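# Seat one blank on the fixture's two locating pins

## Task

Fit a single blank over both of the fixture's locating pins so that it sits flat on the rest pads, and keep the second blank off the fixture entirely.

## Robot and tools

ROBOT. Two arms stand on a table. left_arm carries a two-finger gripper. right_arm carries a magnet gripper. Calibrated bases in the scene frame: left_arm at (+0.044, +0.386, +0.013) m, right_arm at (+0.039, -0.389, +0.013) m, both upright with a slight yaw. Scene frame: origin at table height midway between the nominal bases, +z up, +x out over the table, left_arm on the +y side. Image sides do not follow these names. Cameras: cam_left_wrist and cam_right_wrist, each 896x504, one on each wrist.

FRAMES. Every pose, velocity, Hand target and offset for an arm is expressed in that arm's own base frame. Rotations turn about the Hand target's position. Printed positions can be a few centimetres off, more when the arm reaches far.

THE 16-NUMBER ROW, used by both moving tools. It is one flat list that covers both arms, every number in [-1, 1]. Positions 1-6: left_arm dx, dy, dz, rx, ry, rz. Position 7: left gripper position (+1 is fully open at 85 mm, about -0.8 brings the pads together, -1 squeezes until blocked). Position 8: force_limit. Position 9: speed of the fingers (about 20 mm/s at -1, 85 at 0, 150 at +1). Positions 10-15: right_arm dx, dy, dz, rx, ry, rz. Position 16: magnet (1 on, 0 off; anything above 0.01 counts as on; switching takes about 0.1 s). The six pose numbers are offsets, not poses. They count from that arm's Hand target as it stood when the action or move began, along that arm's base axes. 1.0 equals 0.6 m or 180 degrees. rx, ry, rz form a single rotation vector. Sending six zeros re-requests the current Hand target. The gripper and magnet numbers are absolute settings, not offsets. To keep them unchanged, repeat the values last sent, because a 0 there is itself a command. force_limit and speed start at +1. They only take effect once position changes by 0.01 or more.

execute_actions(actions, cameras). actions is a list of actions. Each action is a list of up to 15 rows, and each row lasts 1/30 s. If there are fewer than 15 rows, the last row is held for the remainder, so one action spans 0.5 s. Every row in an action counts from that action's starting Hand target. Repeating an offset in a later action moves the arm further. An empty list just reports the current state. cameras: a list of names; null or ["all"] gives all, [] gives none.

move(target, speed, blend, stop_force, zero, blocking, cameras). It drives straight-line paths. target is one 16-number row or a list of up to 15 rows. Every row is an offset from the same starting Hand targets, not from the row before. speed: m/s, 0.002 to 3.6, default 0.25; turning is capped at twice that in rad/s. It takes one number, or one for each target. blend: a corner radius in m for lists. stop_force: N, 3 to 120. The path ends when the push against the direction of travel reaches this value, and the arm then backs off slightly. It is unreliable while the end effector rotates, and it may miss light pushes. Omit it when withdrawing from a contact. zero (default true) re-zeros the sensor before the move. blocking=false returns after 0.5 s and cannot be used with stop_force. Paths last 0.5 to 10 s and do not avoid obstacles. The result adds a "move:" line showing the ending (done, off_target, moving, held, fault) and any limits (paced = the pose was clipped, held = a check withheld steps). Keep paths away from an arm's own base.

wait(seconds 0-10) lets time pass. stop() brakes a running move. zoom_image(camera, region [x0, y0, x1, y1] in pixels, at most 504x504) enlarges part of the latest image. zero_wrist_force(arm) tares that arm's wrist sensor. read_manual(section) only returns licence texts. finished_scene(scene, 1-3) ends the scene and cannot be undone. The goal must hold without the robot touching anything.

GRIPPER GEOMETRY. The fingers point along the gripper's +z axis and close along its y axis. The reported position is the midpoint between the pads when closed. Fingertips extend 19 mm past it when closed and 6 mm when open. Results give object_status: 0 moving, 1 blocked while opening, 2 blocked while closing (a real grip), 3 reached the target or fully shut. position_measured is in counts: 3 open, 78 about 60 mm, 130 about 40 mm, 180 about 20 mm, 230 pads touching.

MAGNET GEOMETRY. The face point is the centre of the round face, and its z axis points outward. The rubber ring is 48 mm across around a 31 mm steel centre. A flat part covering the centre holds about 120 N. The pull is about half at a 1.5 mm gap and about 9 % at 5 mm. Light parts may jump up from about 10 mm away. Stop just short of touching: a target about 1 mm past contact can hit the force limit. Readouts: magnet_out, magnet_back, part_present (1 when strong pull is present, up to about 2.5 mm away).

OTHER READINGS. Each result gives end_effector_position (m), quaternion, velocities, Hand target, joint positions and torques, and wrist force and torque along the end effector's axes, plus a line with the peak since the last report. "within noise" means the arm is still. The commanded orientation is clipped to within 32 degrees of the measured one at each step. If an arm settles short of its target, send the remaining gap as an offset.

AVOID. A net force near 150 N (give or take 25) or wrist joint torque of 26.3 N m triggers a 10 s stop. Arms colliding with each other can fail the scene. Also avoid dropping parts, releasing a part while it moves, slamming, squeezing hard on a part that is still resting on something, and letting anything leave the table. Motors warn at 70 °C and brake at 85 °C. Loose objects may sometimes get nudged by outside disturbances.

Each tool is called after "Call:" as a command line: name --argument value for each argument, lists and objects as JSON in quotes; but a table of rows of numbers goes row by row, as --pt "numbers of a row", without its own name.

## Session

Call:
execute_actions --actions '[]'

Scene clock: 0.00 s.
left_arm: end_effector_position=(+0.2958, +0.4978, +0.3319) position_measured=3 object_status=3 end_effector_quat_wxyz=(-0.106, +0.149, +0.983, -0.021) | right_arm: end_effector_position=(+0.4243, -0.0191, +0.3698) magnet_out=0 magnet_back=1 part_present=0 end_effector_quat_wxyz=(-0.446, +0.886, -0.026, +0.125)
Joint positions: left_arm=[0.739 -1.316 1.251 -1.336 -1.433 1.028] | right_arm=[-0.762 -1.764 1.874 -1.114 -0.744 -0.957]
Joint velocities: within noise
Joint torques (N m): no reading
Motor temperatures (°C): left_arm=[30 24 27 29 37 30] | right_arm=[35 31 30 44 32 38]
Wrist force (N): no reading
Wrist torque (N m): no reading
Wrist force, peak (N): no reading
Hand target: left_arm +0.2958, +0.4978, +0.3319; -0.106, +0.149, +0.983, -0.021 | right_arm +0.4243, -0.0191, +0.3698; -0.446, +0.886, -0.026, +0.125

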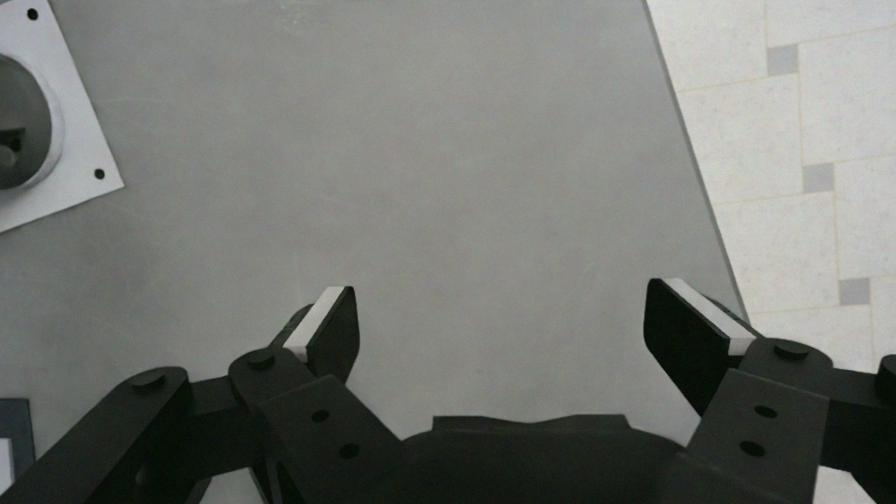

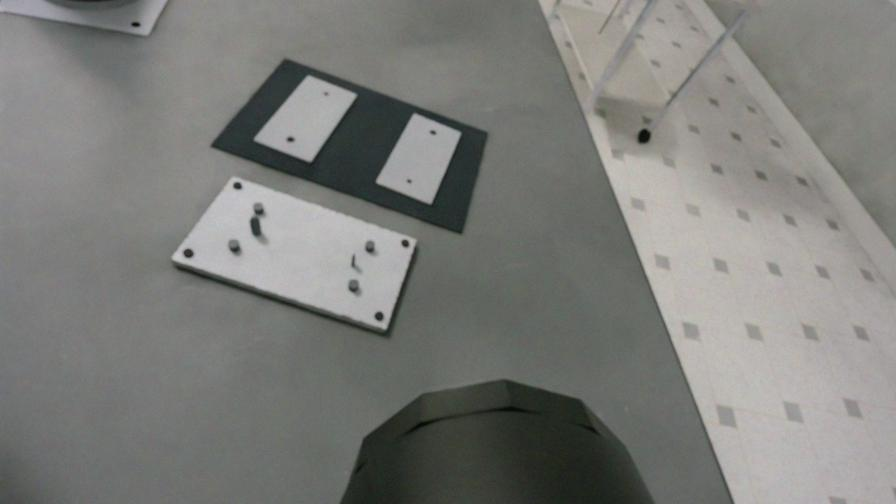

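Call:
zoom_image --camera "cam_right_wrist" --region '[210, 50, 490, 240]'

Scaled by 1.800 from the camera's 896x504 image, which has a finer 1280x720 frame.

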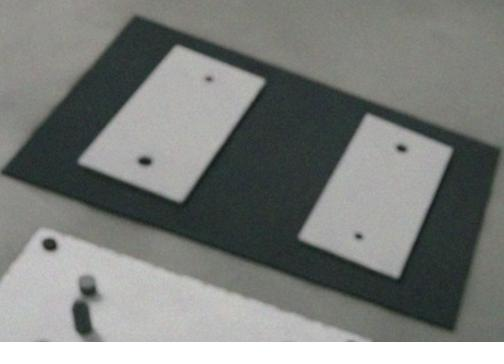

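Call:
move --target '[0,0,0,0,0,0,1,1,1,-0.014,0.44,-0.283,-0.2928,0.0915,0,0]' --speed 0.4 --cameras '[]'

Call:
move --target '[0,0,0,0,0,0,1,1,1,0,0,-0.158,0,0,-0.1417,0]' --speed 0.3 --cameras '["cam_right_wrist"]'

Scene clock: 4.23 s.
left_arm: end_effector_position=(+0.2958, +0.4978, +0.3319) position_measured=3 object_status=3 end_effector_quat_wxyz=(-0.106, +0.149, +0.983, -0.021) | right_arm: end_effector_position=(+0.4159, +0.2449, +0.2001) magnet_out=0 magnet_back=1 part_present=0 end_effector_quat_wxyz=(+0.000, +1.000, -0.030, +0.000)
Joint positions: left_arm=[0.739 -1.316 1.251 -1.336 -1.433 1.028] | right_arm=[0.252 -1.522 2.025 -2.072 -1.571 0.312]
Joint velocities: within noise
Joint torques (N m): left_arm=[-1.62 -39.25 -26.1 -2.58 0.83 -0.12] | right_arm=[6.27 -15.17 -33.84 -1.13 -1.11 1.53]
Motor temperatures (°C): left_arm=[30 24 27 29 37 30] | right_arm=[35 31 30 44 32 38]
Wrist force (N): left_arm=[-0.1 -0.1 0.1] | right_arm=[-0.9 -0.8 -0.7]
Wrist torque (N m): left_arm=[-0.01 0.01 0.00] | right_arm=[0.06 0.00 -0.22]
Wrist force, peak (N): left_arm=[0.1 0.3 0.1] | right_arm=[-0.4 -2.4 -0.2]
Hand target: left_arm +0.2958, +0.4978, +0.3319; -0.106, +0.149, +0.983, -0.021 | right_arm +0.4159, +0.2449, +0.2000; +0.000, +1.000, -0.030, +0.000
Off the commanded pose: left_arm 0.000 m, 0 deg | right_arm 0.000 m, 0 deg.
move: done
No camera images: "cameras" was empty.

Scene clock: 5.67 s.
left_arm: end_effector_position=(+0.2958, +0.4978, +0.3319) position_measured=3 object_status=3 end_effector_quat_wxyz=(-0.106, +0.149, +0.983, -0.021) | right_arm: end_effector_position=(+0.4159, +0.2449, +0.1053) magnet_out=0 magnet_back=1 part_present=0 end_effector_quat_wxyz=(+0.000, +0.968, -0.249, -0.001)
Joint positions: left_arm=[0.739 -1.316 1.251 -1.336 -1.433 1.028] | right_arm=[0.252 -1.369 2.147 -2.348 -1.571 0.756]
Joint velocities: within noise
Joint torques (N m): left_arm=[-1.65 -39.54 -25.23 -2.39 1.28 0.07] | right_arm=[7.82 -19.68 -9.27 -4.5 -1.37 1.66]
Motor temperatures (°C): left_arm=[30 24 27 29 37 30] | right_arm=[35 31 30 44 31 38]
Wrist force (N): left_arm=[0.0 0.0 0.1] | right_arm=[-0.2 -1.3 -0.6]
Wrist torque (N m): left_arm=[0.00 -0.01 0.00] | right_arm=[0.02 -0.06 -0.25]
Wrist force, peak (N): left_arm=[-0.2 0.1 -0.2] | right_arm=[-0.9 -0.8 -1.6]
Hand target: left_arm +0.2958, +0.4978, +0.3319; -0.106, +0.149, +0.983, -0.021 | right_arm +0.4159, +0.2449, +0.1052; +0.000, +0.968, -0.250, +0.000
Off the commanded pose: left_arm 0.000 m, 0 deg | right_arm 0.000 m, 0 deg.
move: done
Images, in order (width x height): cam_right_wrist 896x504.

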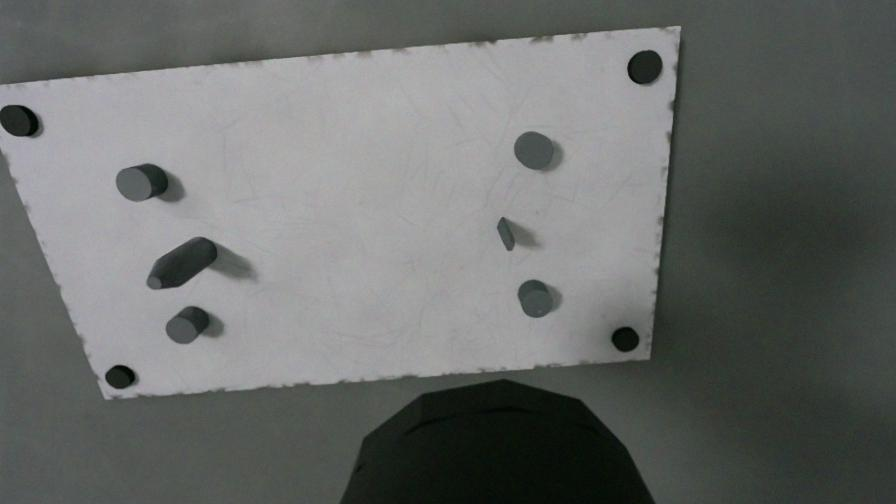

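Call:
move --target '[0,0,0,0,0,0,1,1,1,-0.0675,0.0455,0,0,0,0.0306,0]' --cameras '["cam_right_wrist"]'

Call:
zoom_image --camera "cam_right_wrist" --region '[270, 205, 370, 305]'

Call:
zoom_image --camera "cam_right_wrist" --region '[580, 205, 680, 305]'

Scene clock: 6.90 s.
left_arm: end_effector_position=(+0.2958, +0.4978, +0.3319) position_measured=3 object_status=3 end_effector_quat_wxyz=(-0.106, +0.149, +0.983, -0.021) | right_arm: end_effector_position=(+0.3756, +0.2721, +0.1052) magnet_out=0 magnet_back=1 part_present=0 end_effector_quat_wxyz=(+0.000, +0.979, -0.203, +0.000)
Joint positions: left_arm=[0.739 -1.316 1.251 -1.336 -1.433 1.028] | right_arm=[0.336 -1.409 2.198 -2.359 -1.571 0.744]
Joint velocities: within noise
Joint torques (N m): left_arm=[-1.25 -38.57 -26.32 -2.19 1.11 -0.18] | right_arm=[8.35 -33.03 -7.48 -4.56 0.11 -0.15]
Motor temperatures (°C): left_arm=[30 24 27 29 37 30] | right_arm=[35 31 30 44 31 38]
Wrist force (N): left_arm=[-0.1 -0.1 0.3] | right_arm=[0.1 -1.1 -0.6]
Wrist torque (N m): left_arm=[-0.02 0.02 0.00] | right_arm=[0.04 -0.10 -0.25]
Wrist force, peak (N): left_arm=[-0.1 -0.1 0.3] | right_arm=[-0.2 -1.2 -1.0]
Hand target: left_arm +0.2958, +0.4978, +0.3319; -0.106, +0.149, +0.983, -0.021 | right_arm +0.3754, +0.2722, +0.1052; +0.000, +0.979, -0.203, +0.000
Off the commanded pose: left_arm 0.000 m, 0 deg | right_arm 0.000 m, 0 deg.
move: done
Images, in order (width x height): cam_right_wrist 896x504.

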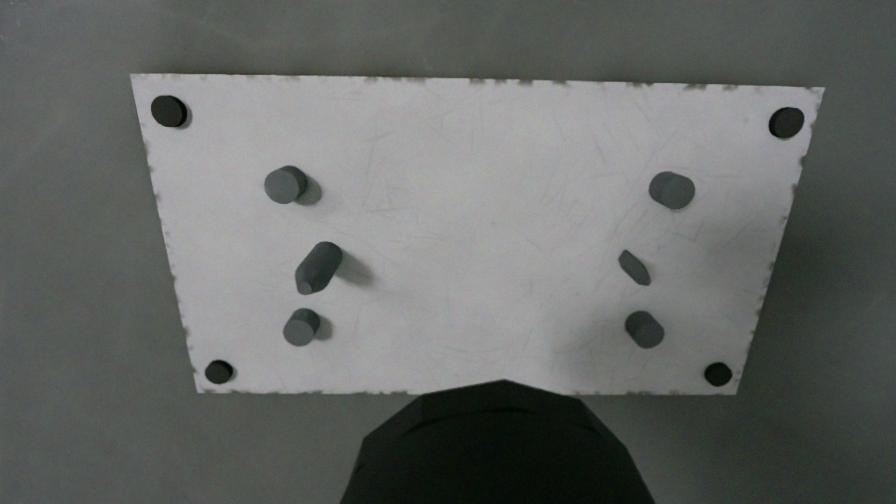

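Scaled by 5.040 from the camera's 896x504 image, which has a finer 1280x720 frame.

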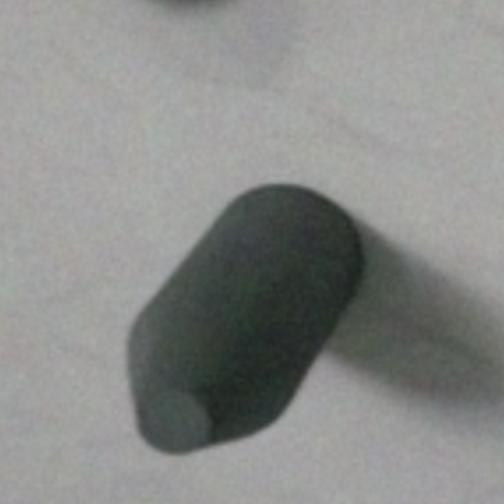

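Scaled by 5.040 from the camera's 896x504 image, which has a finer 1280x720 frame.

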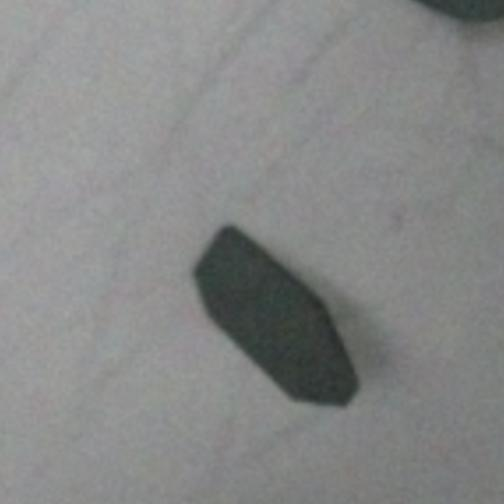

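Call:
move --target '[0,0,0,0,0,0,1,1,1,-0.006,0.363,-0.0168,0,0,0.5,0]' --speed 0.4 --cameras '["cam_right_wrist"]'

Scene clock: 10.50 s.
left_arm: end_effector_position=(+0.2958, +0.4978, +0.3319) position_measured=3 object_status=3 end_effector_quat_wxyz=(-0.106, +0.149, +0.983, -0.021) | right_arm: end_effector_position=(+0.3718, +0.4900, +0.0951) magnet_out=0 magnet_back=1 part_present=0 end_effector_quat_wxyz=(+0.001, +0.836, +0.549, +0.000)
Joint positions: left_arm=[0.739 -1.316 1.251 -1.336 -1.433 1.028] | right_arm=[0.704 -1.092 1.772 -2.25 -1.572 -0.459]
Joint velocities: within noise
Joint torques (N m): left_arm=[-3.75 -39.07 -25.1 -1.99 1.35 0.18] | right_arm=[8.7 -32.61 -29.31 -1.09 1.07 -1.8]
Motor temperatures (°C): left_arm=[30 24 27 29 37 30] | right_arm=[35 31 30 44 31 38]
Wrist force (N): left_arm=[-0.1 0.0 0.0] | right_arm=[0.1 -0.7 -0.6]
Wrist torque (N m): left_arm=[0.01 0.02 0.00] | right_arm=[0.04 -0.06 -0.26]
Wrist force, peak (N): left_arm=[-0.3 0.1 -0.1] | right_arm=[0.5 -1.5 -0.7]
Hand target: left_arm +0.2958, +0.4978, +0.3319; -0.106, +0.149, +0.983, -0.021 | right_arm +0.3718, +0.4900, +0.0951; +0.001, +0.836, +0.549, +0.000
Off the commanded pose: left_arm 0.000 m, 0 deg | right_arm 0.000 m, 0 deg.
move: done
Images, in order (width x height): cam_right_wrist 896x504.

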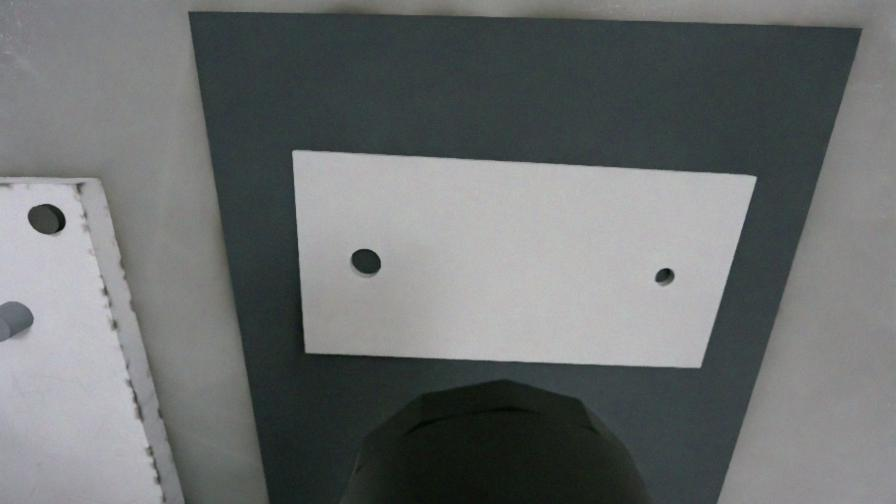

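Call:
move --target '[0,0,0,0,0,0,1,1,1,0.0242,0.0167,0,0,0,-0.0176,0]' --cameras '["cam_right_wrist"]'

Call:
zoom_image --camera "cam_right_wrist" --region '[270, 205, 370, 305]'

Call:
zoom_image --camera "cam_right_wrist" --region '[580, 205, 680, 305]'

Scene clock: 11.63 s.
left_arm: end_effector_position=(+0.2958, +0.4978, +0.3319) position_measured=3 object_status=3 end_effector_quat_wxyz=(-0.106, +0.149, +0.983, -0.021) | right_arm: end_effector_position=(+0.3863, +0.5000, +0.0951) magnet_out=0 magnet_back=1 part_present=0 end_effector_quat_wxyz=(+0.001, +0.851, +0.526, +0.000)
Joint positions: left_arm=[0.739 -1.316 1.251 -1.336 -1.433 1.028] | right_arm=[0.701 -1.06 1.718 -2.229 -1.572 -0.407]
Joint velocities: within noise
Joint torques (N m): left_arm=[-3.94 -39.01 -25.33 -1.74 1.39 0.07] | right_arm=[-8.23 -32.39 -30.36 -0.95 -1.09 1.5]
Motor temperatures (°C): left_arm=[30 24 27 29 37 30] | right_arm=[35 31 30 44 31 38]
Wrist force (N): left_arm=[0.0 -0.1 0.0] | right_arm=[0.2 -0.5 -0.3]
Wrist torque (N m): left_arm=[-0.02 0.01 0.00] | right_arm=[0.06 -0.08 -0.22]
Wrist force, peak (N): left_arm=[-0.1 -0.3 0.3] | right_arm=[-0.3 -0.8 -0.6]
Hand target: left_arm +0.2958, +0.4978, +0.3319; -0.106, +0.149, +0.983, -0.021 | right_arm +0.3864, +0.5000, +0.0951; +0.001, +0.851, +0.526, +0.000
Off the commanded pose: left_arm 0.000 m, 0 deg | right_arm 0.000 m, 0 deg.
move: done
Images, in order (width x height): cam_right_wrist 896x504.

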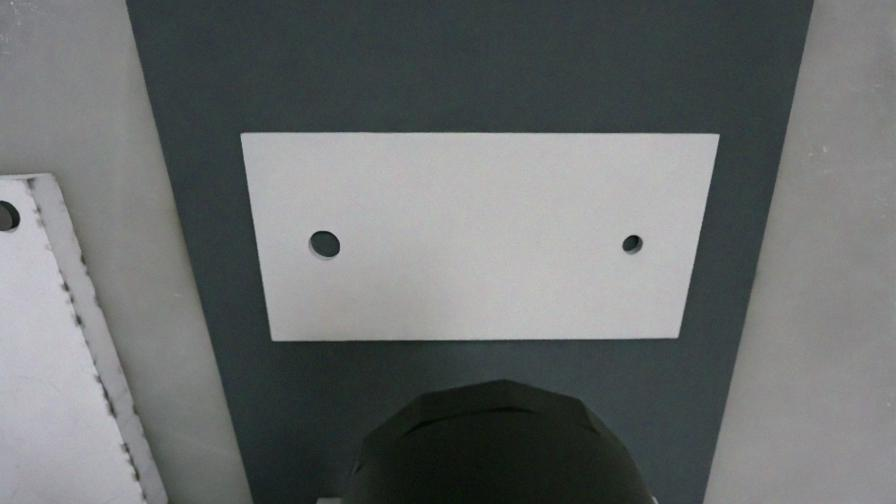

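Scaled by 5.040 from the camera's 896x504 image, which has a finer 1280x720 frame.

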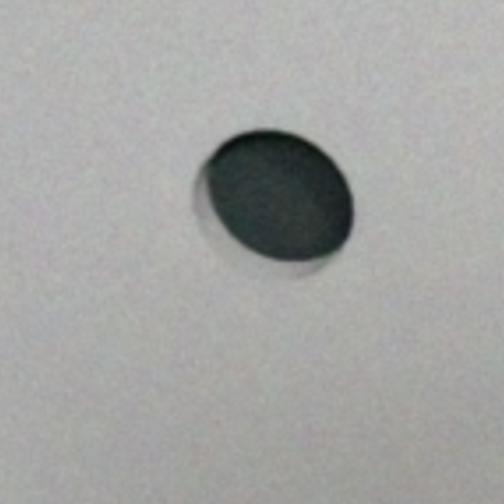

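Scaled by 5.040 from the camera's 896x504 image, which has a finer 1280x720 frame.

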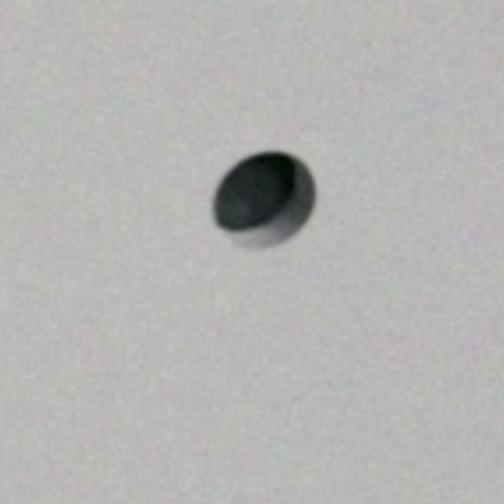

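Call:
move --target '[0,0,0,0,0,0,1,1,1,0,0,-0.157,0,0,0,0]' --cameras '[]'

Call:
move --target '[0,0,0,0,0,0,1,1,1,0,0,-0.03,0,0,0,0]' --speed 0.008 --stop_force 5 --cameras '["cam_right_wrist"]'

Call:
move --target '[0,0,0,0,0,0,1,1,1,0,0,-0.0003,0,0,0,1]' --speed 0.01 --cameras '[]'

Call:
move --pt "0 0 0 0 0 0 1 1 1 0 0 0.1 0 0 0 1" --pt "0 0 0 0 0 0 1 1 1 -0.0245 -0.3903 0.095 0 0 -0.4814 1" --speed '[0.12,0.3]' --blend '[0.02,0]' --cameras '["cam_right_wrist"]'

Scene clock: 13.20 s.
left_arm: end_effector_position=(+0.2958, +0.4978, +0.3319) position_measured=3 object_status=3 end_effector_quat_wxyz=(-0.106, +0.149, +0.983, -0.021) | right_arm: end_effector_position=(+0.3864, +0.5000, +0.0011) magnet_out=0 magnet_back=1 part_present=0 end_effector_quat_wxyz=(+0.001, +0.851, +0.526, +0.000)
Joint positions: left_arm=[0.739 -1.316 1.251 -1.336 -1.433 1.028] | right_arm=[0.701 -0.905 1.766 -2.432 -1.572 -0.407]
Joint velocities: within noise
Joint torques (N m): left_arm=[-4.54 -40.22 -26.03 -2.02 1.32 0.36] | right_arm=[6.87 -35.63 -26.97 -4.56 1.33 1.64]
Motor temperatures (°C): left_arm=[30 24 27 29 37 30] | right_arm=[35 31 30 44 31 38]
Wrist force (N): left_arm=[0.0 0.1 0.0] | right_arm=[0.3 -0.8 -0.2]
Wrist torque (N m): left_arm=[0.01 -0.01 0.00] | right_arm=[0.05 -0.08 -0.25]
Wrist force, peak (N): left_arm=[-0.1 0.0 0.3] | right_arm=[0.3 -0.8 -2.1]
Hand target: left_arm +0.2958, +0.4978, +0.3319; -0.106, +0.149, +0.983, -0.021 | right_arm +0.3864, +0.5000, +0.0009; +0.001, +0.851, +0.526, +0.000
Off the commanded pose: left_arm 0.000 m, 0 deg | right_arm 0.000 m, 0 deg.
move: done
No camera images: "cameras" was empty.

Scene clock: 15.23 s.
left_arm: end_effector_position=(+0.2958, +0.4978, +0.3319) position_measured=3 object_status=3 end_effector_quat_wxyz=(-0.106, +0.149, +0.983, -0.021) | right_arm: end_effector_position=(+0.3863, +0.5000, -0.0064) magnet_out=0 magnet_back=1 part_present=0 end_effector_quat_wxyz=(+0.001, +0.851, +0.526, +0.000)
Joint positions: left_arm=[0.739 -1.316 1.251 -1.336 -1.433 1.028] | right_arm=[0.701 -0.891 1.768 -2.447 -1.572 -0.407]
Joint velocities: within noise
Joint torques (N m): left_arm=[-6.22 -38.64 -25.47 -1.69 1.49 0.16] | right_arm=[5.49 -51.89 -17.79 -0.34 1.11 1.47]
Motor temperatures (°C): left_arm=[30 24 27 29 37 30] | right_arm=[35 31 30 44 31 38]
Wrist force (N): left_arm=[0.1 -0.1 0.0] | right_arm=[1.9 -0.2 -1.8]
Wrist torque (N m): left_arm=[-0.02 -0.01 0.00] | right_arm=[0.06 -0.04 -0.25]
Wrist force, peak (N): left_arm=[-0.1 0.0 0.4] | right_arm=[-12.3 -3.9 -21.2]
Hand target: left_arm +0.2958, +0.4978, +0.3319; -0.106, +0.149, +0.983, -0.021 | right_arm +0.3864, +0.5000, -0.0063; +0.001, +0.851, +0.526, +0.000 (not the last commanded pose)
Off the commanded pose: left_arm 0.000 m, 0 deg | right_arm 0.011 m, 0 deg.
move: contact (right_arm)
Images, in order (width x height): cam_right_wrist 896x504.

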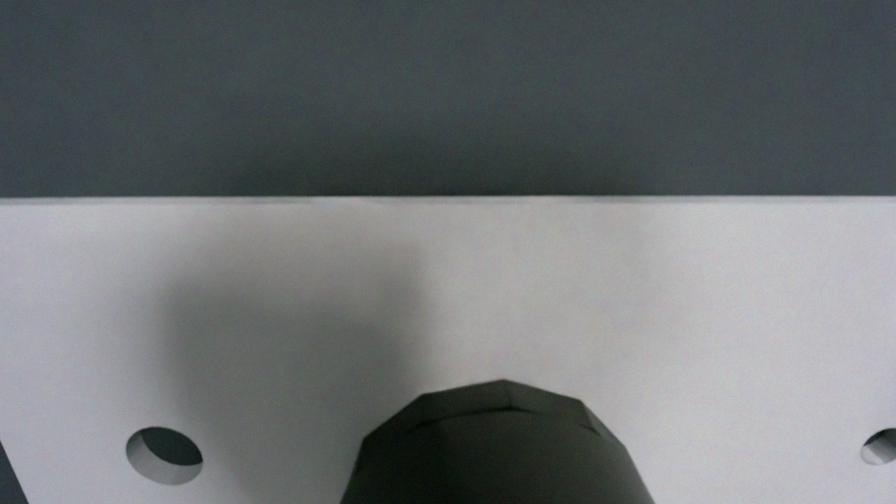

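Scene clock: 15.93 s.
left_arm: end_effector_position=(+0.2958, +0.4978, +0.3319) position_measured=3 object_status=3 end_effector_quat_wxyz=(-0.106, +0.149, +0.983, -0.021) | right_arm: end_effector_position=(+0.3864, +0.5000, -0.0065) magnet_out=1 magnet_back=0 part_present=1 end_effector_quat_wxyz=(+0.001, +0.851, +0.526, +0.000)
Joint positions: left_arm=[0.739 -1.316 1.251 -1.336 -1.433 1.028] | right_arm=[0.701 -0.891 1.768 -2.447 -1.572 -0.407]
Joint velocities: within noise
Joint torques (N m): left_arm=[-5.17 -39.48 -25.29 -1.48 1.51 0.05] | right_arm=[4.44 -34.48 -22.79 -4.74 1.08 1.28]
Motor temperatures (°C): left_arm=[30 24 27 29 37 30] | right_arm=[35 31 30 44 31 38]
Wrist force (N): left_arm=[0.0 0.0 -0.2] | right_arm=[-4.7 -0.7 -4.7]
Wrist torque (N m): left_arm=[0.00 0.00 0.00] | right_arm=[0.12 0.40 -0.25]
Wrist force, peak (N): left_arm=[0.1 -0.2 0.2] | right_arm=[-4.7 -0.7 -4.7]
Hand target: left_arm +0.2958, +0.4978, +0.3319; -0.106, +0.149, +0.983, -0.021 | right_arm +0.3864, +0.5000, -0.0065; +0.001, +0.851, +0.526, +0.000
Off the commanded pose: left_arm 0.000 m, 0 deg | right_arm 0.000 m, 0 deg.
move: done
No camera images: "cameras" was empty.

Scene clock: 19.60 s.
left_arm: end_effector_position=(+0.2958, +0.4978, +0.3319) position_measured=3 object_status=3 end_effector_quat_wxyz=(-0.106, +0.149, +0.983, -0.021) | right_arm: end_effector_position=(+0.3717, +0.2659, +0.0505) magnet_out=1 magnet_back=0 part_present=1 end_effector_quat_wxyz=(+0.000, +0.980, -0.201, +0.000)
Joint positions: left_arm=[0.739 -1.316 1.251 -1.336 -1.433 1.028] | right_arm=[0.325 -1.297 2.264 -2.537 -1.571 0.73]
Joint velocities: within noise
Joint torques (N m): left_arm=[-7.19 -39.72 -26.23 -1.41 1.38 0.43] | right_arm=[-6.49 -37.44 -7.49 -5.22 -1.33 1.6]
Motor temperatures (°C): left_arm=[30 24 27 29 37 30] | right_arm=[35 31 30 44 31 38]
Wrist force (N): left_arm=[-0.2 -0.1 -0.1] | right_arm=[0.3 -1.1 3.3]
Wrist torque (N m): left_arm=[-0.02 0.03 0.00] | right_arm=[-0.02 -0.12 -0.26]
Wrist force, peak (N): left_arm=[-0.2 0.0 -0.3] | right_arm=[-5.4 -1.2 -3.8]
Hand target: left_arm +0.2958, +0.4978, +0.3319; -0.106, +0.149, +0.983, -0.021 | right_arm +0.3717, +0.2659, +0.0505; +0.000, +0.980, -0.201, +0.000
Off the commanded pose: left_arm 0.000 m, 0 deg | right_arm 0.000 m, 0 deg.
move: done
Images, in order (width x height): cam_right_wrist 896x504.

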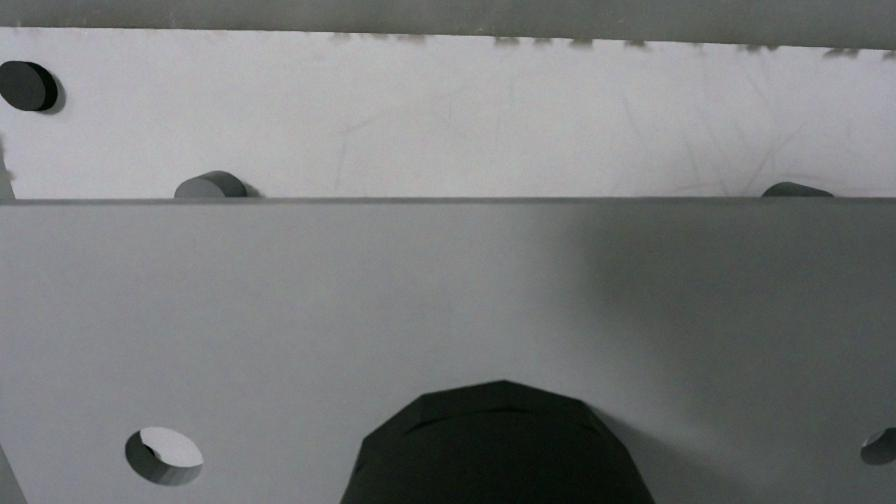

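Call:
move --target '[0,0,0,0,0,0,1,1,1,0,0,-0.08,0,0,0,1]' --speed 0.015 --stop_force 7 --cameras '["cam_right_wrist"]'

Call:
zoom_image --camera "cam_right_wrist" --region '[110, 404, 210, 504]'

Call:
zoom_image --camera "cam_right_wrist" --region '[796, 404, 896, 504]'

Scene clock: 22.47 s.
left_arm: end_effector_position=(+0.2958, +0.4978, +0.3319) position_measured=3 object_status=3 end_effector_quat_wxyz=(-0.106, +0.149, +0.983, -0.021) | right_arm: end_effector_position=(+0.3717, +0.2659, +0.0280) magnet_out=1 magnet_back=0 part_present=1 end_effector_quat_wxyz=(+0.000, +0.980, -0.201, +0.000)
Joint positions: left_arm=[0.739 -1.316 1.251 -1.336 -1.433 1.028] | right_arm=[0.325 -1.238 2.277 -2.609 -1.571 0.73]
Joint velocities: within noise
Joint torques (N m): left_arm=[-9.3 -39.71 -26.42 -1.25 1.4 0.1] | right_arm=[-4.33 -37.61 -17.97 0.5 -1.18 -0.37]
Motor temperatures (°C): left_arm=[30 24 27 29 37 30] | right_arm=[35 31 30 44 31 38]
Wrist force (N): left_arm=[-0.2 0.0 0.2] | right_arm=[5.5 -13.0 5.8]
Wrist torque (N m): left_arm=[0.00 0.03 0.01] | right_arm=[-0.03 0.01 0.40]
Wrist force, peak (N): left_arm=[-0.3 -0.1 -0.2] | right_arm=[9.3 -15.5 3.1]
Hand target: left_arm +0.2958, +0.4978, +0.3319; -0.106, +0.149, +0.983, -0.021 | right_arm +0.3717, +0.2659, +0.0280; +0.000, +0.980, -0.201, +0.000 (not the last commanded pose)
Off the commanded pose: left_arm 0.000 m, 0 deg | right_arm 0.026 m, 0 deg.
move: contact (right_arm)
Images, in order (width x height): cam_right_wrist 896x504.

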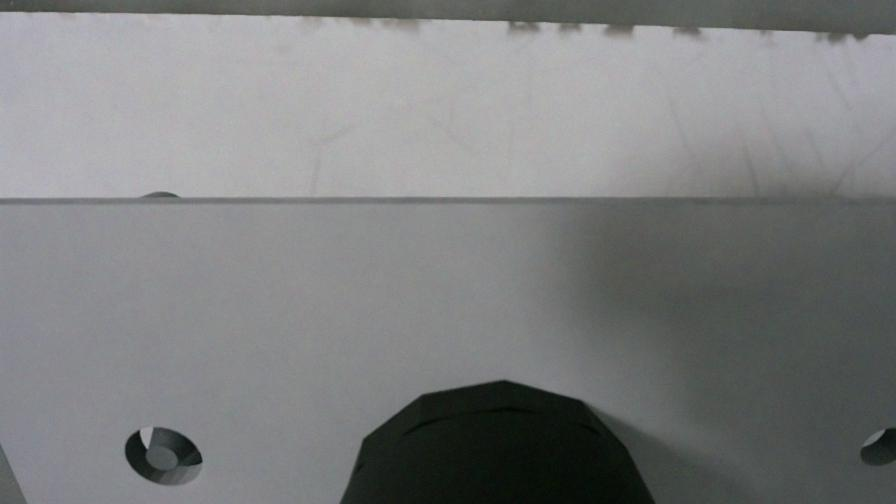

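Scaled by 5.040 from the camera's 896x504 image, which has a finer 1280x720 frame.

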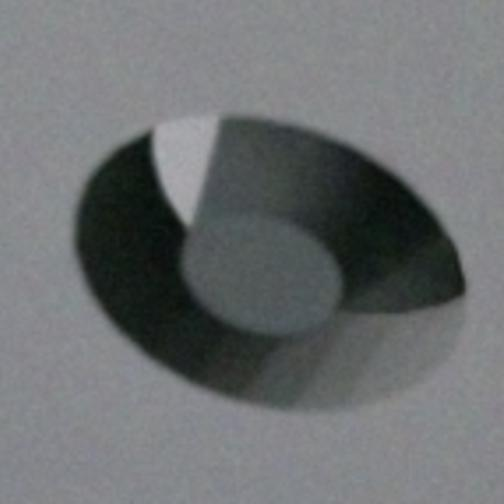

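Scaled by 5.040 from the camera's 896x504 image, which has a finer 1280x720 frame.

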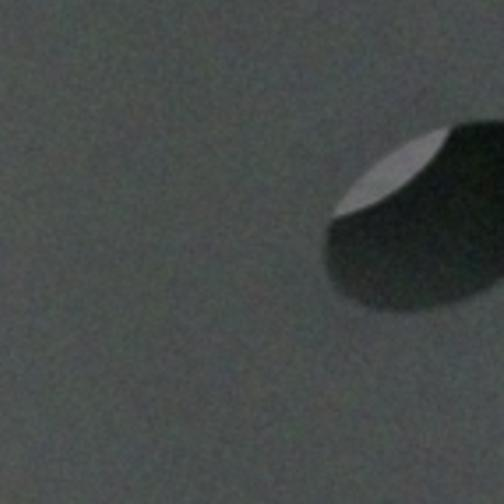

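Call:
move --target '[0,0,0,0,0,0,1,1,1,0.0019,0.0014,0.0008,0,0,0,1]' --speed 0.01 --cameras '[]'

Call:
move --target '[0,0,0,0,0,0,1,1,1,0,0,-0.04,0,0,0,1]' --speed 0.01 --stop_force 8 --cameras '["cam_right_wrist"]'

Call:
zoom_image --camera "cam_right_wrist" --region '[796, 404, 896, 504]'

Scene clock: 23.37 s.
left_arm: end_effector_position=(+0.2958, +0.4978, +0.3319) position_measured=3 object_status=3 end_effector_quat_wxyz=(-0.106, +0.149, +0.983, -0.021) | right_arm: end_effector_position=(+0.3728, +0.2667, +0.0285) magnet_out=1 magnet_back=0 part_present=1 end_effector_quat_wxyz=(+0.000, +0.980, -0.201, +0.000)
Joint positions: left_arm=[0.739 -1.316 1.251 -1.336 -1.433 1.028] | right_arm=[0.326 -1.237 2.273 -2.606 -1.571 0.731]
Joint velocities: within noise
Joint torques (N m): left_arm=[-10.06 -41.09 -25.9 -1.29 1.23 0.31] | right_arm=[9.32 -22 -25.21 -1.55 -1.24 1.47]
Motor temperatures (°C): left_arm=[30 24 27 29 37 30] | right_arm=[35 31 30 44 31 38]
Wrist force (N): left_arm=[-0.1 0.1 0.1] | right_arm=[0.2 -1.4 3.5]
Wrist torque (N m): left_arm=[0.02 0.02 0.00] | right_arm=[-0.06 -0.11 -0.25]
Wrist force, peak (N): left_arm=[-0.1 -0.3 -0.2] | right_arm=[5.9 -13.2 4.1]
Hand target: left_arm +0.2958, +0.4978, +0.3319; -0.106, +0.149, +0.983, -0.021 | right_arm +0.3729, +0.2667, +0.0285; +0.000, +0.980, -0.201, +0.000
Off the commanded pose: left_arm 0.000 m, 0 deg | right_arm 0.000 m, 0 deg.
move: done
No camera images: "cameras" was empty.

Scene clock: 25.03 s.
left_arm: end_effector_position=(+0.2958, +0.4978, +0.3319) position_measured=3 object_status=3 end_effector_quat_wxyz=(-0.106, +0.149, +0.983, -0.021) | right_arm: end_effector_position=(+0.3729, +0.2667, +0.0238) magnet_out=1 magnet_back=0 part_present=1 end_effector_quat_wxyz=(+0.000, +0.980, -0.201, +0.000)
Joint positions: left_arm=[0.739 -1.316 1.251 -1.336 -1.433 1.028] | right_arm=[0.326 -1.225 2.275 -2.621 -1.571 0.731]
Joint velocities: within noise
Joint torques (N m): left_arm=[-9.31 -40.9 -27.05 -1.41 1.55 0.32] | right_arm=[7.19 -39.9 -17.95 0.42 -0.99 -0.61]
Motor temperatures (°C): left_arm=[30 24 27 29 37 30] | right_arm=[35 31 30 44 31 38]
Wrist force (N): left_arm=[0.1 0.1 -0.1] | right_arm=[7.6 -15.1 12.7]
Wrist torque (N m): left_arm=[0.01 -0.01 0.00] | right_arm=[-0.09 0.38 0.60]
Wrist force, peak (N): left_arm=[0.0 0.2 -0.3] | right_arm=[10.5 -17.4 11.9]
Hand target: left_arm +0.2958, +0.4978, +0.3319; -0.106, +0.149, +0.983, -0.021 | right_arm +0.3729, +0.2667, +0.0238; +0.000, +0.980, -0.201, +0.000 (not the last commanded pose)
Off the commanded pose: left_arm 0.000 m, 0 deg | right_arm 0.019 m, 0 deg.
move: contact (right_arm)
Images, in order (width x height): cam_right_wrist 896x504.

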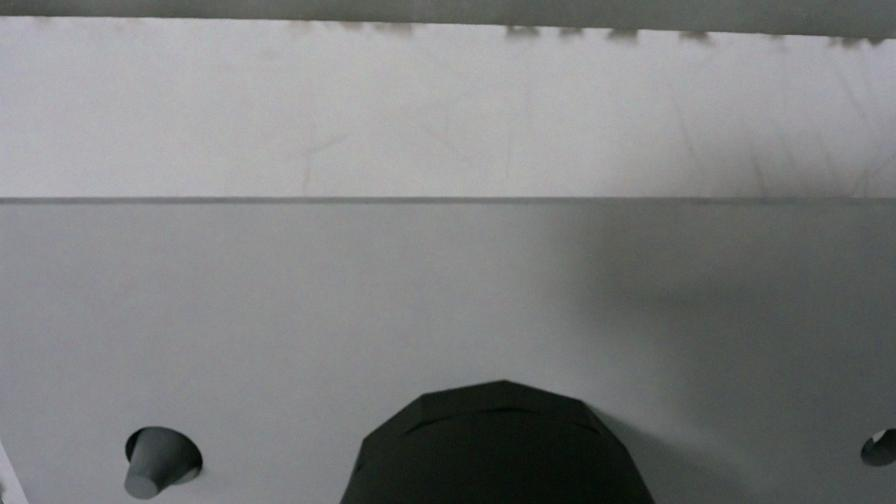

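Scaled by 5.040 from the camera's 896x504 image, which has a finer 1280x720 frame.

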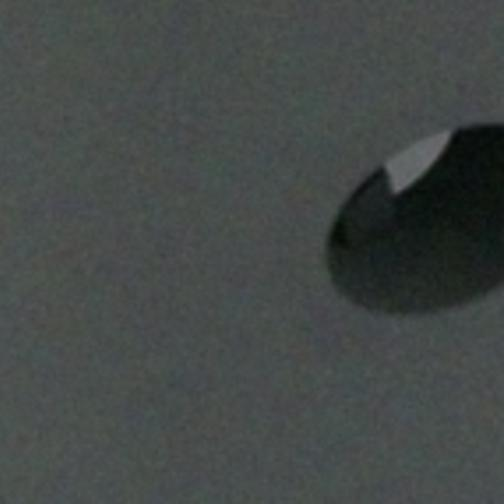

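Call:
move --target '[0,0,0,0,0,0,1,1,1,0.0015,0.0014,0.0005,0,0,0,1]' --speed 0.01 --cameras '[]'

Call:
move --target '[0,0,0,0,0,0,1,1,1,0,0,-0.04,0,0,0,1]' --speed 0.01 --stop_force 9 --cameras '["cam_right_wrist"]'

Call:
zoom_image --camera "cam_right_wrist" --region '[796, 404, 896, 504]'

Call:
zoom_image --camera "cam_right_wrist" --region '[110, 404, 210, 504]'

Scene clock: 25.90 s.
left_arm: end_effector_position=(+0.2958, +0.4978, +0.3319) position_measured=3 object_status=3 end_effector_quat_wxyz=(-0.106, +0.149, +0.983, -0.021) | right_arm: end_effector_position=(+0.3737, +0.2675, +0.0241) magnet_out=1 magnet_back=0 part_present=1 end_effector_quat_wxyz=(+0.000, +0.980, -0.201, +0.000)
Joint positions: left_arm=[0.739 -1.316 1.251 -1.336 -1.433 1.028] | right_arm=[0.327 -1.224 2.272 -2.618 -1.571 0.732]
Joint velocities: within noise
Joint torques (N m): left_arm=[-9.93 -39.79 -25.98 -1.28 1.39 0.09] | right_arm=[13.25 -17.82 -43.93 -8.27 4.65 0.71]
Motor temperatures (°C): left_arm=[30 24 27 29 37 30] | right_arm=[35 31 30 44 31 38]
Wrist force (N): left_arm=[-0.2 -0.1 0.2] | right_arm=[-19.4 47.6 -21.8]
Wrist torque (N m): left_arm=[-0.02 0.04 0.00] | right_arm=[0.02 0.55 0.77]
Wrist force, peak (N): left_arm=[0.0 0.0 0.3] | right_arm=[-19.4 47.6 -21.8]
Hand target: left_arm +0.2958, +0.4978, +0.3319; -0.106, +0.149, +0.983, -0.021 | right_arm +0.3738, +0.2676, +0.0241; +0.000, +0.980, -0.201, +0.000
Off the commanded pose: left_arm 0.000 m, 0 deg | right_arm 0.000 m, 0 deg.
move: done
No camera images: "cameras" was empty.

Scene clock: 26.90 s.
left_arm: end_effector_position=(+0.2958, +0.4978, +0.3319) position_measured=3 object_status=3 end_effector_quat_wxyz=(-0.106, +0.149, +0.983, -0.021) | right_arm: end_effector_position=(+0.3737, +0.2675, +0.0240) magnet_out=1 magnet_back=0 part_present=1 end_effector_quat_wxyz=(+0.000, +0.980, -0.201, +0.000)
Joint positions: left_arm=[0.739 -1.316 1.251 -1.336 -1.433 1.028] | right_arm=[0.327 -1.223 2.272 -2.618 -1.571 0.732]
Joint velocities: within noise
Joint torques (N m): left_arm=[-9.26 -39.19 -26.07 -0.97 1.28 0.12] | right_arm=[8.53 -36.18 -37.11 -8.47 7.22 -0.03]
Motor temperatures (°C): left_arm=[30 24 27 29 37 30] | right_arm=[35 31 30 44 31 38]
Wrist force (N): left_arm=[0.1 -0.1 0.0] | right_arm=[-17.0 47.9 -13.0]
Wrist torque (N m): left_arm=[-0.01 -0.02 0.00] | right_arm=[0.02 0.99 0.75]
Wrist force, peak (N): left_arm=[-0.2 0.0 0.2] | right_arm=[-25.1 58.0 -32.7]
Hand target: left_arm +0.2958, +0.4978, +0.3319; -0.106, +0.149, +0.983, -0.021 | right_arm +0.3737, +0.2675, +0.0240; +0.000, +0.980, -0.201, +0.000 (not the last commanded pose)
Off the commanded pose: left_arm 0.000 m, 0 deg | right_arm 0.024 m, 0 deg.
move: contact (right_arm)
Images, in order (width x height): cam_right_wrist 896x504.

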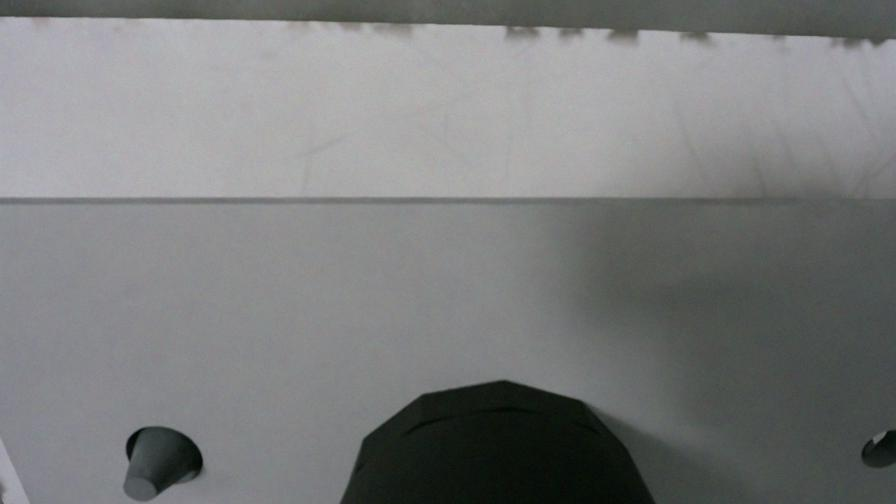

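Scaled by 5.040 from the camera's 896x504 image, which has a finer 1280x720 frame.

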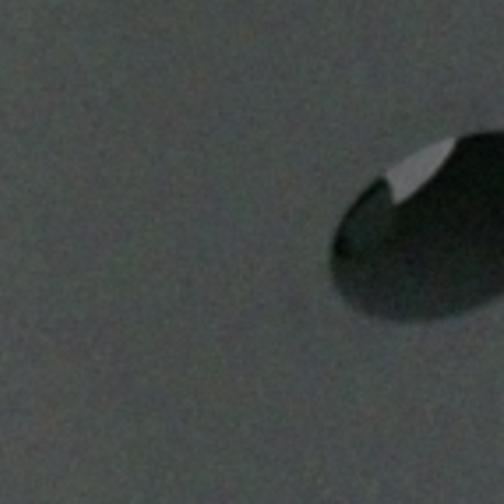

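Scaled by 5.040 from the camera's 896x504 image, which has a finer 1280x720 frame.

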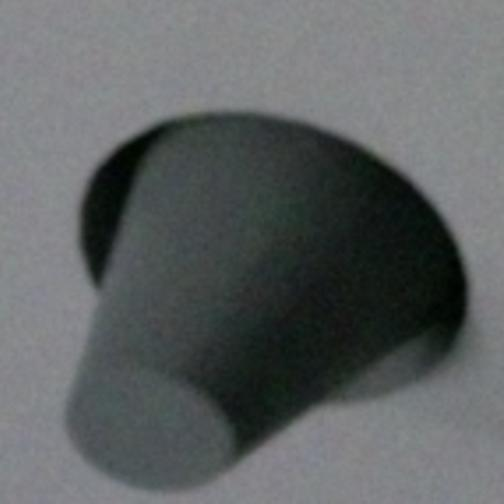

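Call:
move --target '[0,0,0,0,0,0,1,1,1,-0.001,-0.001,0.001,0,0,-0.0016,1]' --speed 0.01 --cameras '[]'

Call:
move --target '[0,0,0,0,0,0,1,1,1,0,0,-0.04,0,0,0,1]' --speed 0.01 --stop_force 9 --cameras '["cam_right_wrist"]'

Call:
zoom_image --camera "cam_right_wrist" --region '[796, 404, 896, 504]'

Scene clock: 27.87 s.
left_arm: end_effector_position=(+0.2958, +0.4978, +0.3319) position_measured=3 object_status=3 end_effector_quat_wxyz=(-0.106, +0.149, +0.983, -0.021) | right_arm: end_effector_position=(+0.3732, +0.2670, +0.0246) magnet_out=1 magnet_back=0 part_present=1 end_effector_quat_wxyz=(+0.000, +0.979, -0.204, +0.000)
Joint positions: left_arm=[0.739 -1.316 1.251 -1.336 -1.433 1.028] | right_arm=[0.326 -1.226 2.274 -2.618 -1.571 0.736]
Joint velocities: within noise
Joint torques (N m): left_arm=[-8.68 -41.06 -26.53 -1.04 1.29 0.13] | right_arm=[-7.42 -39.11 -7.07 -1.45 -0.22 1.76]
Motor temperatures (°C): left_arm=[30 24 27 29 37 30] | right_arm=[35 31 30 44 31 38]
Wrist force (N): left_arm=[0.0 -0.1 0.0] | right_arm=[0.0 -1.0 3.5]
Wrist torque (N m): left_arm=[-0.01 0.00 0.00] | right_arm=[-0.01 -0.09 -0.26]
Wrist force, peak (N): left_arm=[-0.1 0.1 0.2] | right_arm=[-17.3 48.0 -12.1]
Hand target: left_arm +0.2958, +0.4978, +0.3319; -0.106, +0.149, +0.983, -0.021 | right_arm +0.3731, +0.2669, +0.0246; +0.000, +0.979, -0.204, +0.000
Off the commanded pose: left_arm 0.000 m, 0 deg | right_arm 0.000 m, 0 deg.
move: done
No camera images: "cameras" was empty.

Scene clock: 29.27 s.
left_arm: end_effector_position=(+0.2958, +0.4978, +0.3319) position_measured=3 object_status=3 end_effector_quat_wxyz=(-0.106, +0.149, +0.983, -0.021) | right_arm: end_effector_position=(+0.3732, +0.2669, +0.0231) magnet_out=1 magnet_back=0 part_present=1 end_effector_quat_wxyz=(+0.000, +0.979, -0.204, +0.000)
Joint positions: left_arm=[0.739 -1.316 1.251 -1.336 -1.433 1.028] | right_arm=[0.326 -1.222 2.275 -2.622 -1.571 0.736]
Joint velocities: within noise
Joint torques (N m): left_arm=[-9.32 -39.7 -26.3 -0.91 1.39 0.07] | right_arm=[2.63 -38.83 -26.28 -2.97 2.15 0.4]
Motor temperatures (°C): left_arm=[30 24 27 29 37 30] | right_arm=[35 31 30 44 31 38]
Wrist force (N): left_arm=[-0.1 0.0 0.0] | right_arm=[-0.3 4.2 3.4]
Wrist torque (N m): left_arm=[0.00 0.02 0.00] | right_arm=[-0.12 -0.11 0.12]
Wrist force, peak (N): left_arm=[0.0 0.3 -0.2] | right_arm=[-1.8 9.8 -5.6]
Hand target: left_arm +0.2958, +0.4978, +0.3319; -0.106, +0.149, +0.983, -0.021 | right_arm +0.3731, +0.2669, +0.0231; +0.000, +0.979, -0.204, +0.000 (not the last commanded pose)
Off the commanded pose: left_arm 0.000 m, 0 deg | right_arm 0.022 m, 0 deg.
move: contact (right_arm)
Images, in order (width x height): cam_right_wrist 896x504.

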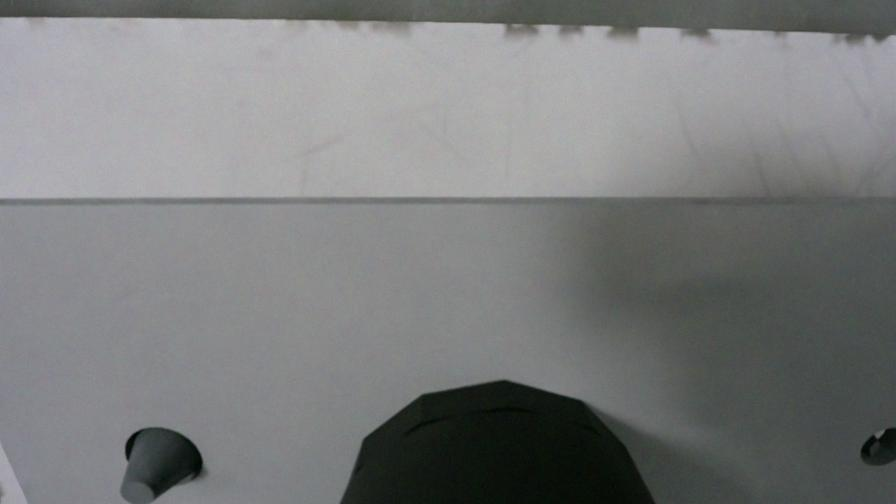

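Scaled by 5.040 from the camera's 896x504 image, which has a finer 1280x720 frame.

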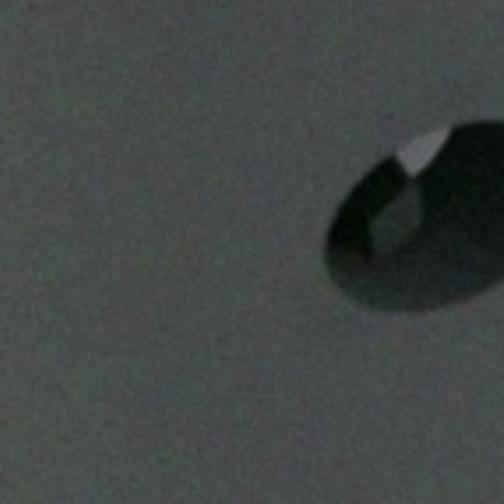

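Call:
move --target '[0,0,0,0,0,0,1,1,1,-0.0002,-0.0005,0.0005,0,0,-0.0018,1]' --speed 0.01 --cameras '[]'

Call:
move --target '[0,0,0,0,0,0,1,1,1,0,0,-0.04,0,0,0,1]' --speed 0.01 --stop_force 11 --cameras '["cam_right_wrist"]'

Call:
zoom_image --camera "cam_right_wrist" --region '[796, 404, 896, 504]'

Scene clock: 30.13 s.
left_arm: end_effector_position=(+0.2958, +0.4978, +0.3319) position_measured=3 object_status=3 end_effector_quat_wxyz=(-0.106, +0.149, +0.983, -0.021) | right_arm: end_effector_position=(+0.3730, +0.2666, +0.0234) magnet_out=1 magnet_back=0 part_present=1 end_effector_quat_wxyz=(+0.000, +0.978, -0.206, +0.000)
Joint positions: left_arm=[0.739 -1.316 1.251 -1.336 -1.433 1.028] | right_arm=[0.326 -1.224 2.275 -2.622 -1.571 0.741]
Joint velocities: within noise
Joint torques (N m): left_arm=[-9.47 -42.26 -26.94 -0.96 1.58 0.39] | right_arm=[-7.12 -38.94 -5.22 -1.6 1.3 1.71]
Motor temperatures (°C): left_arm=[30 24 27 29 37 30] | right_arm=[35 31 30 44 31 38]
Wrist force (N): left_arm=[-0.1 0.0 -0.1] | right_arm=[0.0 -1.7 4.1]
Wrist torque (N m): left_arm=[0.00 0.01 0.00] | right_arm=[-0.09 -0.10 -0.26]
Wrist force, peak (N): left_arm=[0.3 0.0 0.2] | right_arm=[-0.7 4.7 4.6]
Hand target: left_arm +0.2958, +0.4978, +0.3319; -0.106, +0.149, +0.983, -0.021 | right_arm +0.3730, +0.2666, +0.0234; +0.000, +0.978, -0.206, +0.000
Off the commanded pose: left_arm 0.000 m, 0 deg | right_arm 0.000 m, 0 deg.
move: done
No camera images: "cameras" was empty.

Scene clock: 31.63 s.
left_arm: end_effector_position=(+0.2958, +0.4978, +0.3319) position_measured=3 object_status=3 end_effector_quat_wxyz=(-0.106, +0.149, +0.983, -0.021) | right_arm: end_effector_position=(+0.3730, +0.2665, +0.0212) magnet_out=1 magnet_back=0 part_present=1 end_effector_quat_wxyz=(+0.000, +0.978, -0.206, +0.000)
Joint positions: left_arm=[0.739 -1.316 1.251 -1.336 -1.433 1.028] | right_arm=[0.326 -1.218 2.276 -2.629 -1.571 0.742]
Joint velocities: within noise
Joint torques (N m): left_arm=[-10.24 -40.6 -25.9 -0.84 1.46 0.21] | right_arm=[1.82 -40.07 -26.74 -3.26 0.55 -0.79]
Motor temperatures (°C): left_arm=[30 24 27 29 37 30] | right_arm=[35 31 30 44 31 38]
Wrist force (N): left_arm=[-0.1 0.0 0.2] | right_arm=[-1.1 5.2 4.8]
Wrist torque (N m): left_arm=[0.00 0.01 0.00] | right_arm=[-0.12 -0.15 0.16]
Wrist force, peak (N): left_arm=[-0.2 -0.2 0.1] | right_arm=[-3.5 10.5 -7.2]
Hand target: left_arm +0.2958, +0.4978, +0.3319; -0.106, +0.149, +0.983, -0.021 | right_arm +0.3730, +0.2666, +0.0212; +0.000, +0.978, -0.206, +0.000 (not the last commanded pose)
Off the commanded pose: left_arm 0.000 m, 0 deg | right_arm 0.022 m, 0 deg.
move: contact (right_arm)
Images, in order (width x height): cam_right_wrist 896x504.

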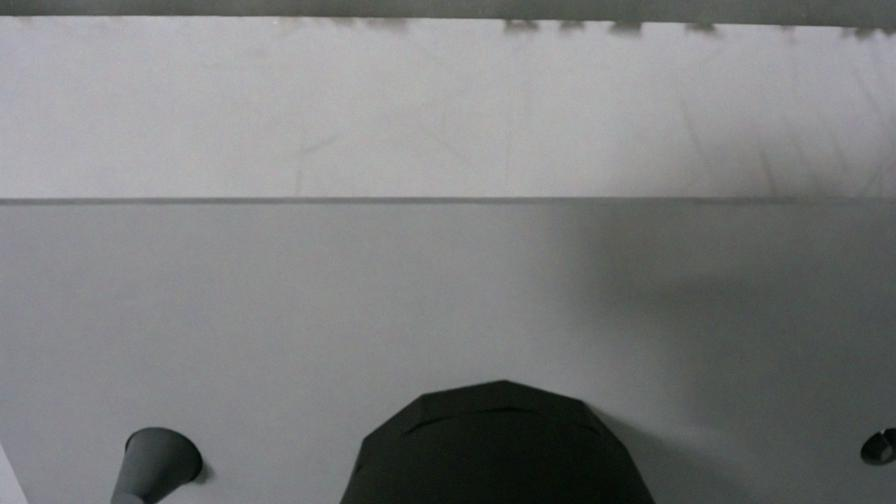

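Scaled by 5.040 from the camera's 896x504 image, which has a finer 1280x720 frame.

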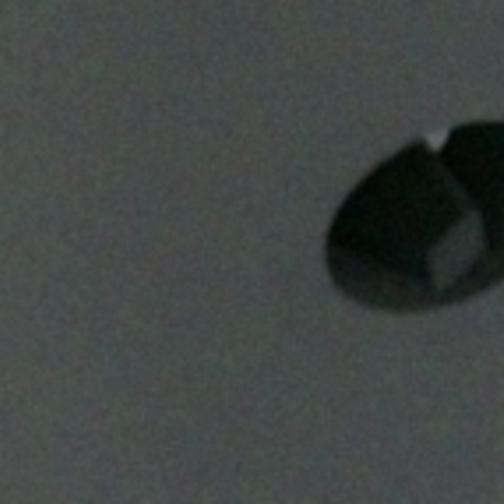

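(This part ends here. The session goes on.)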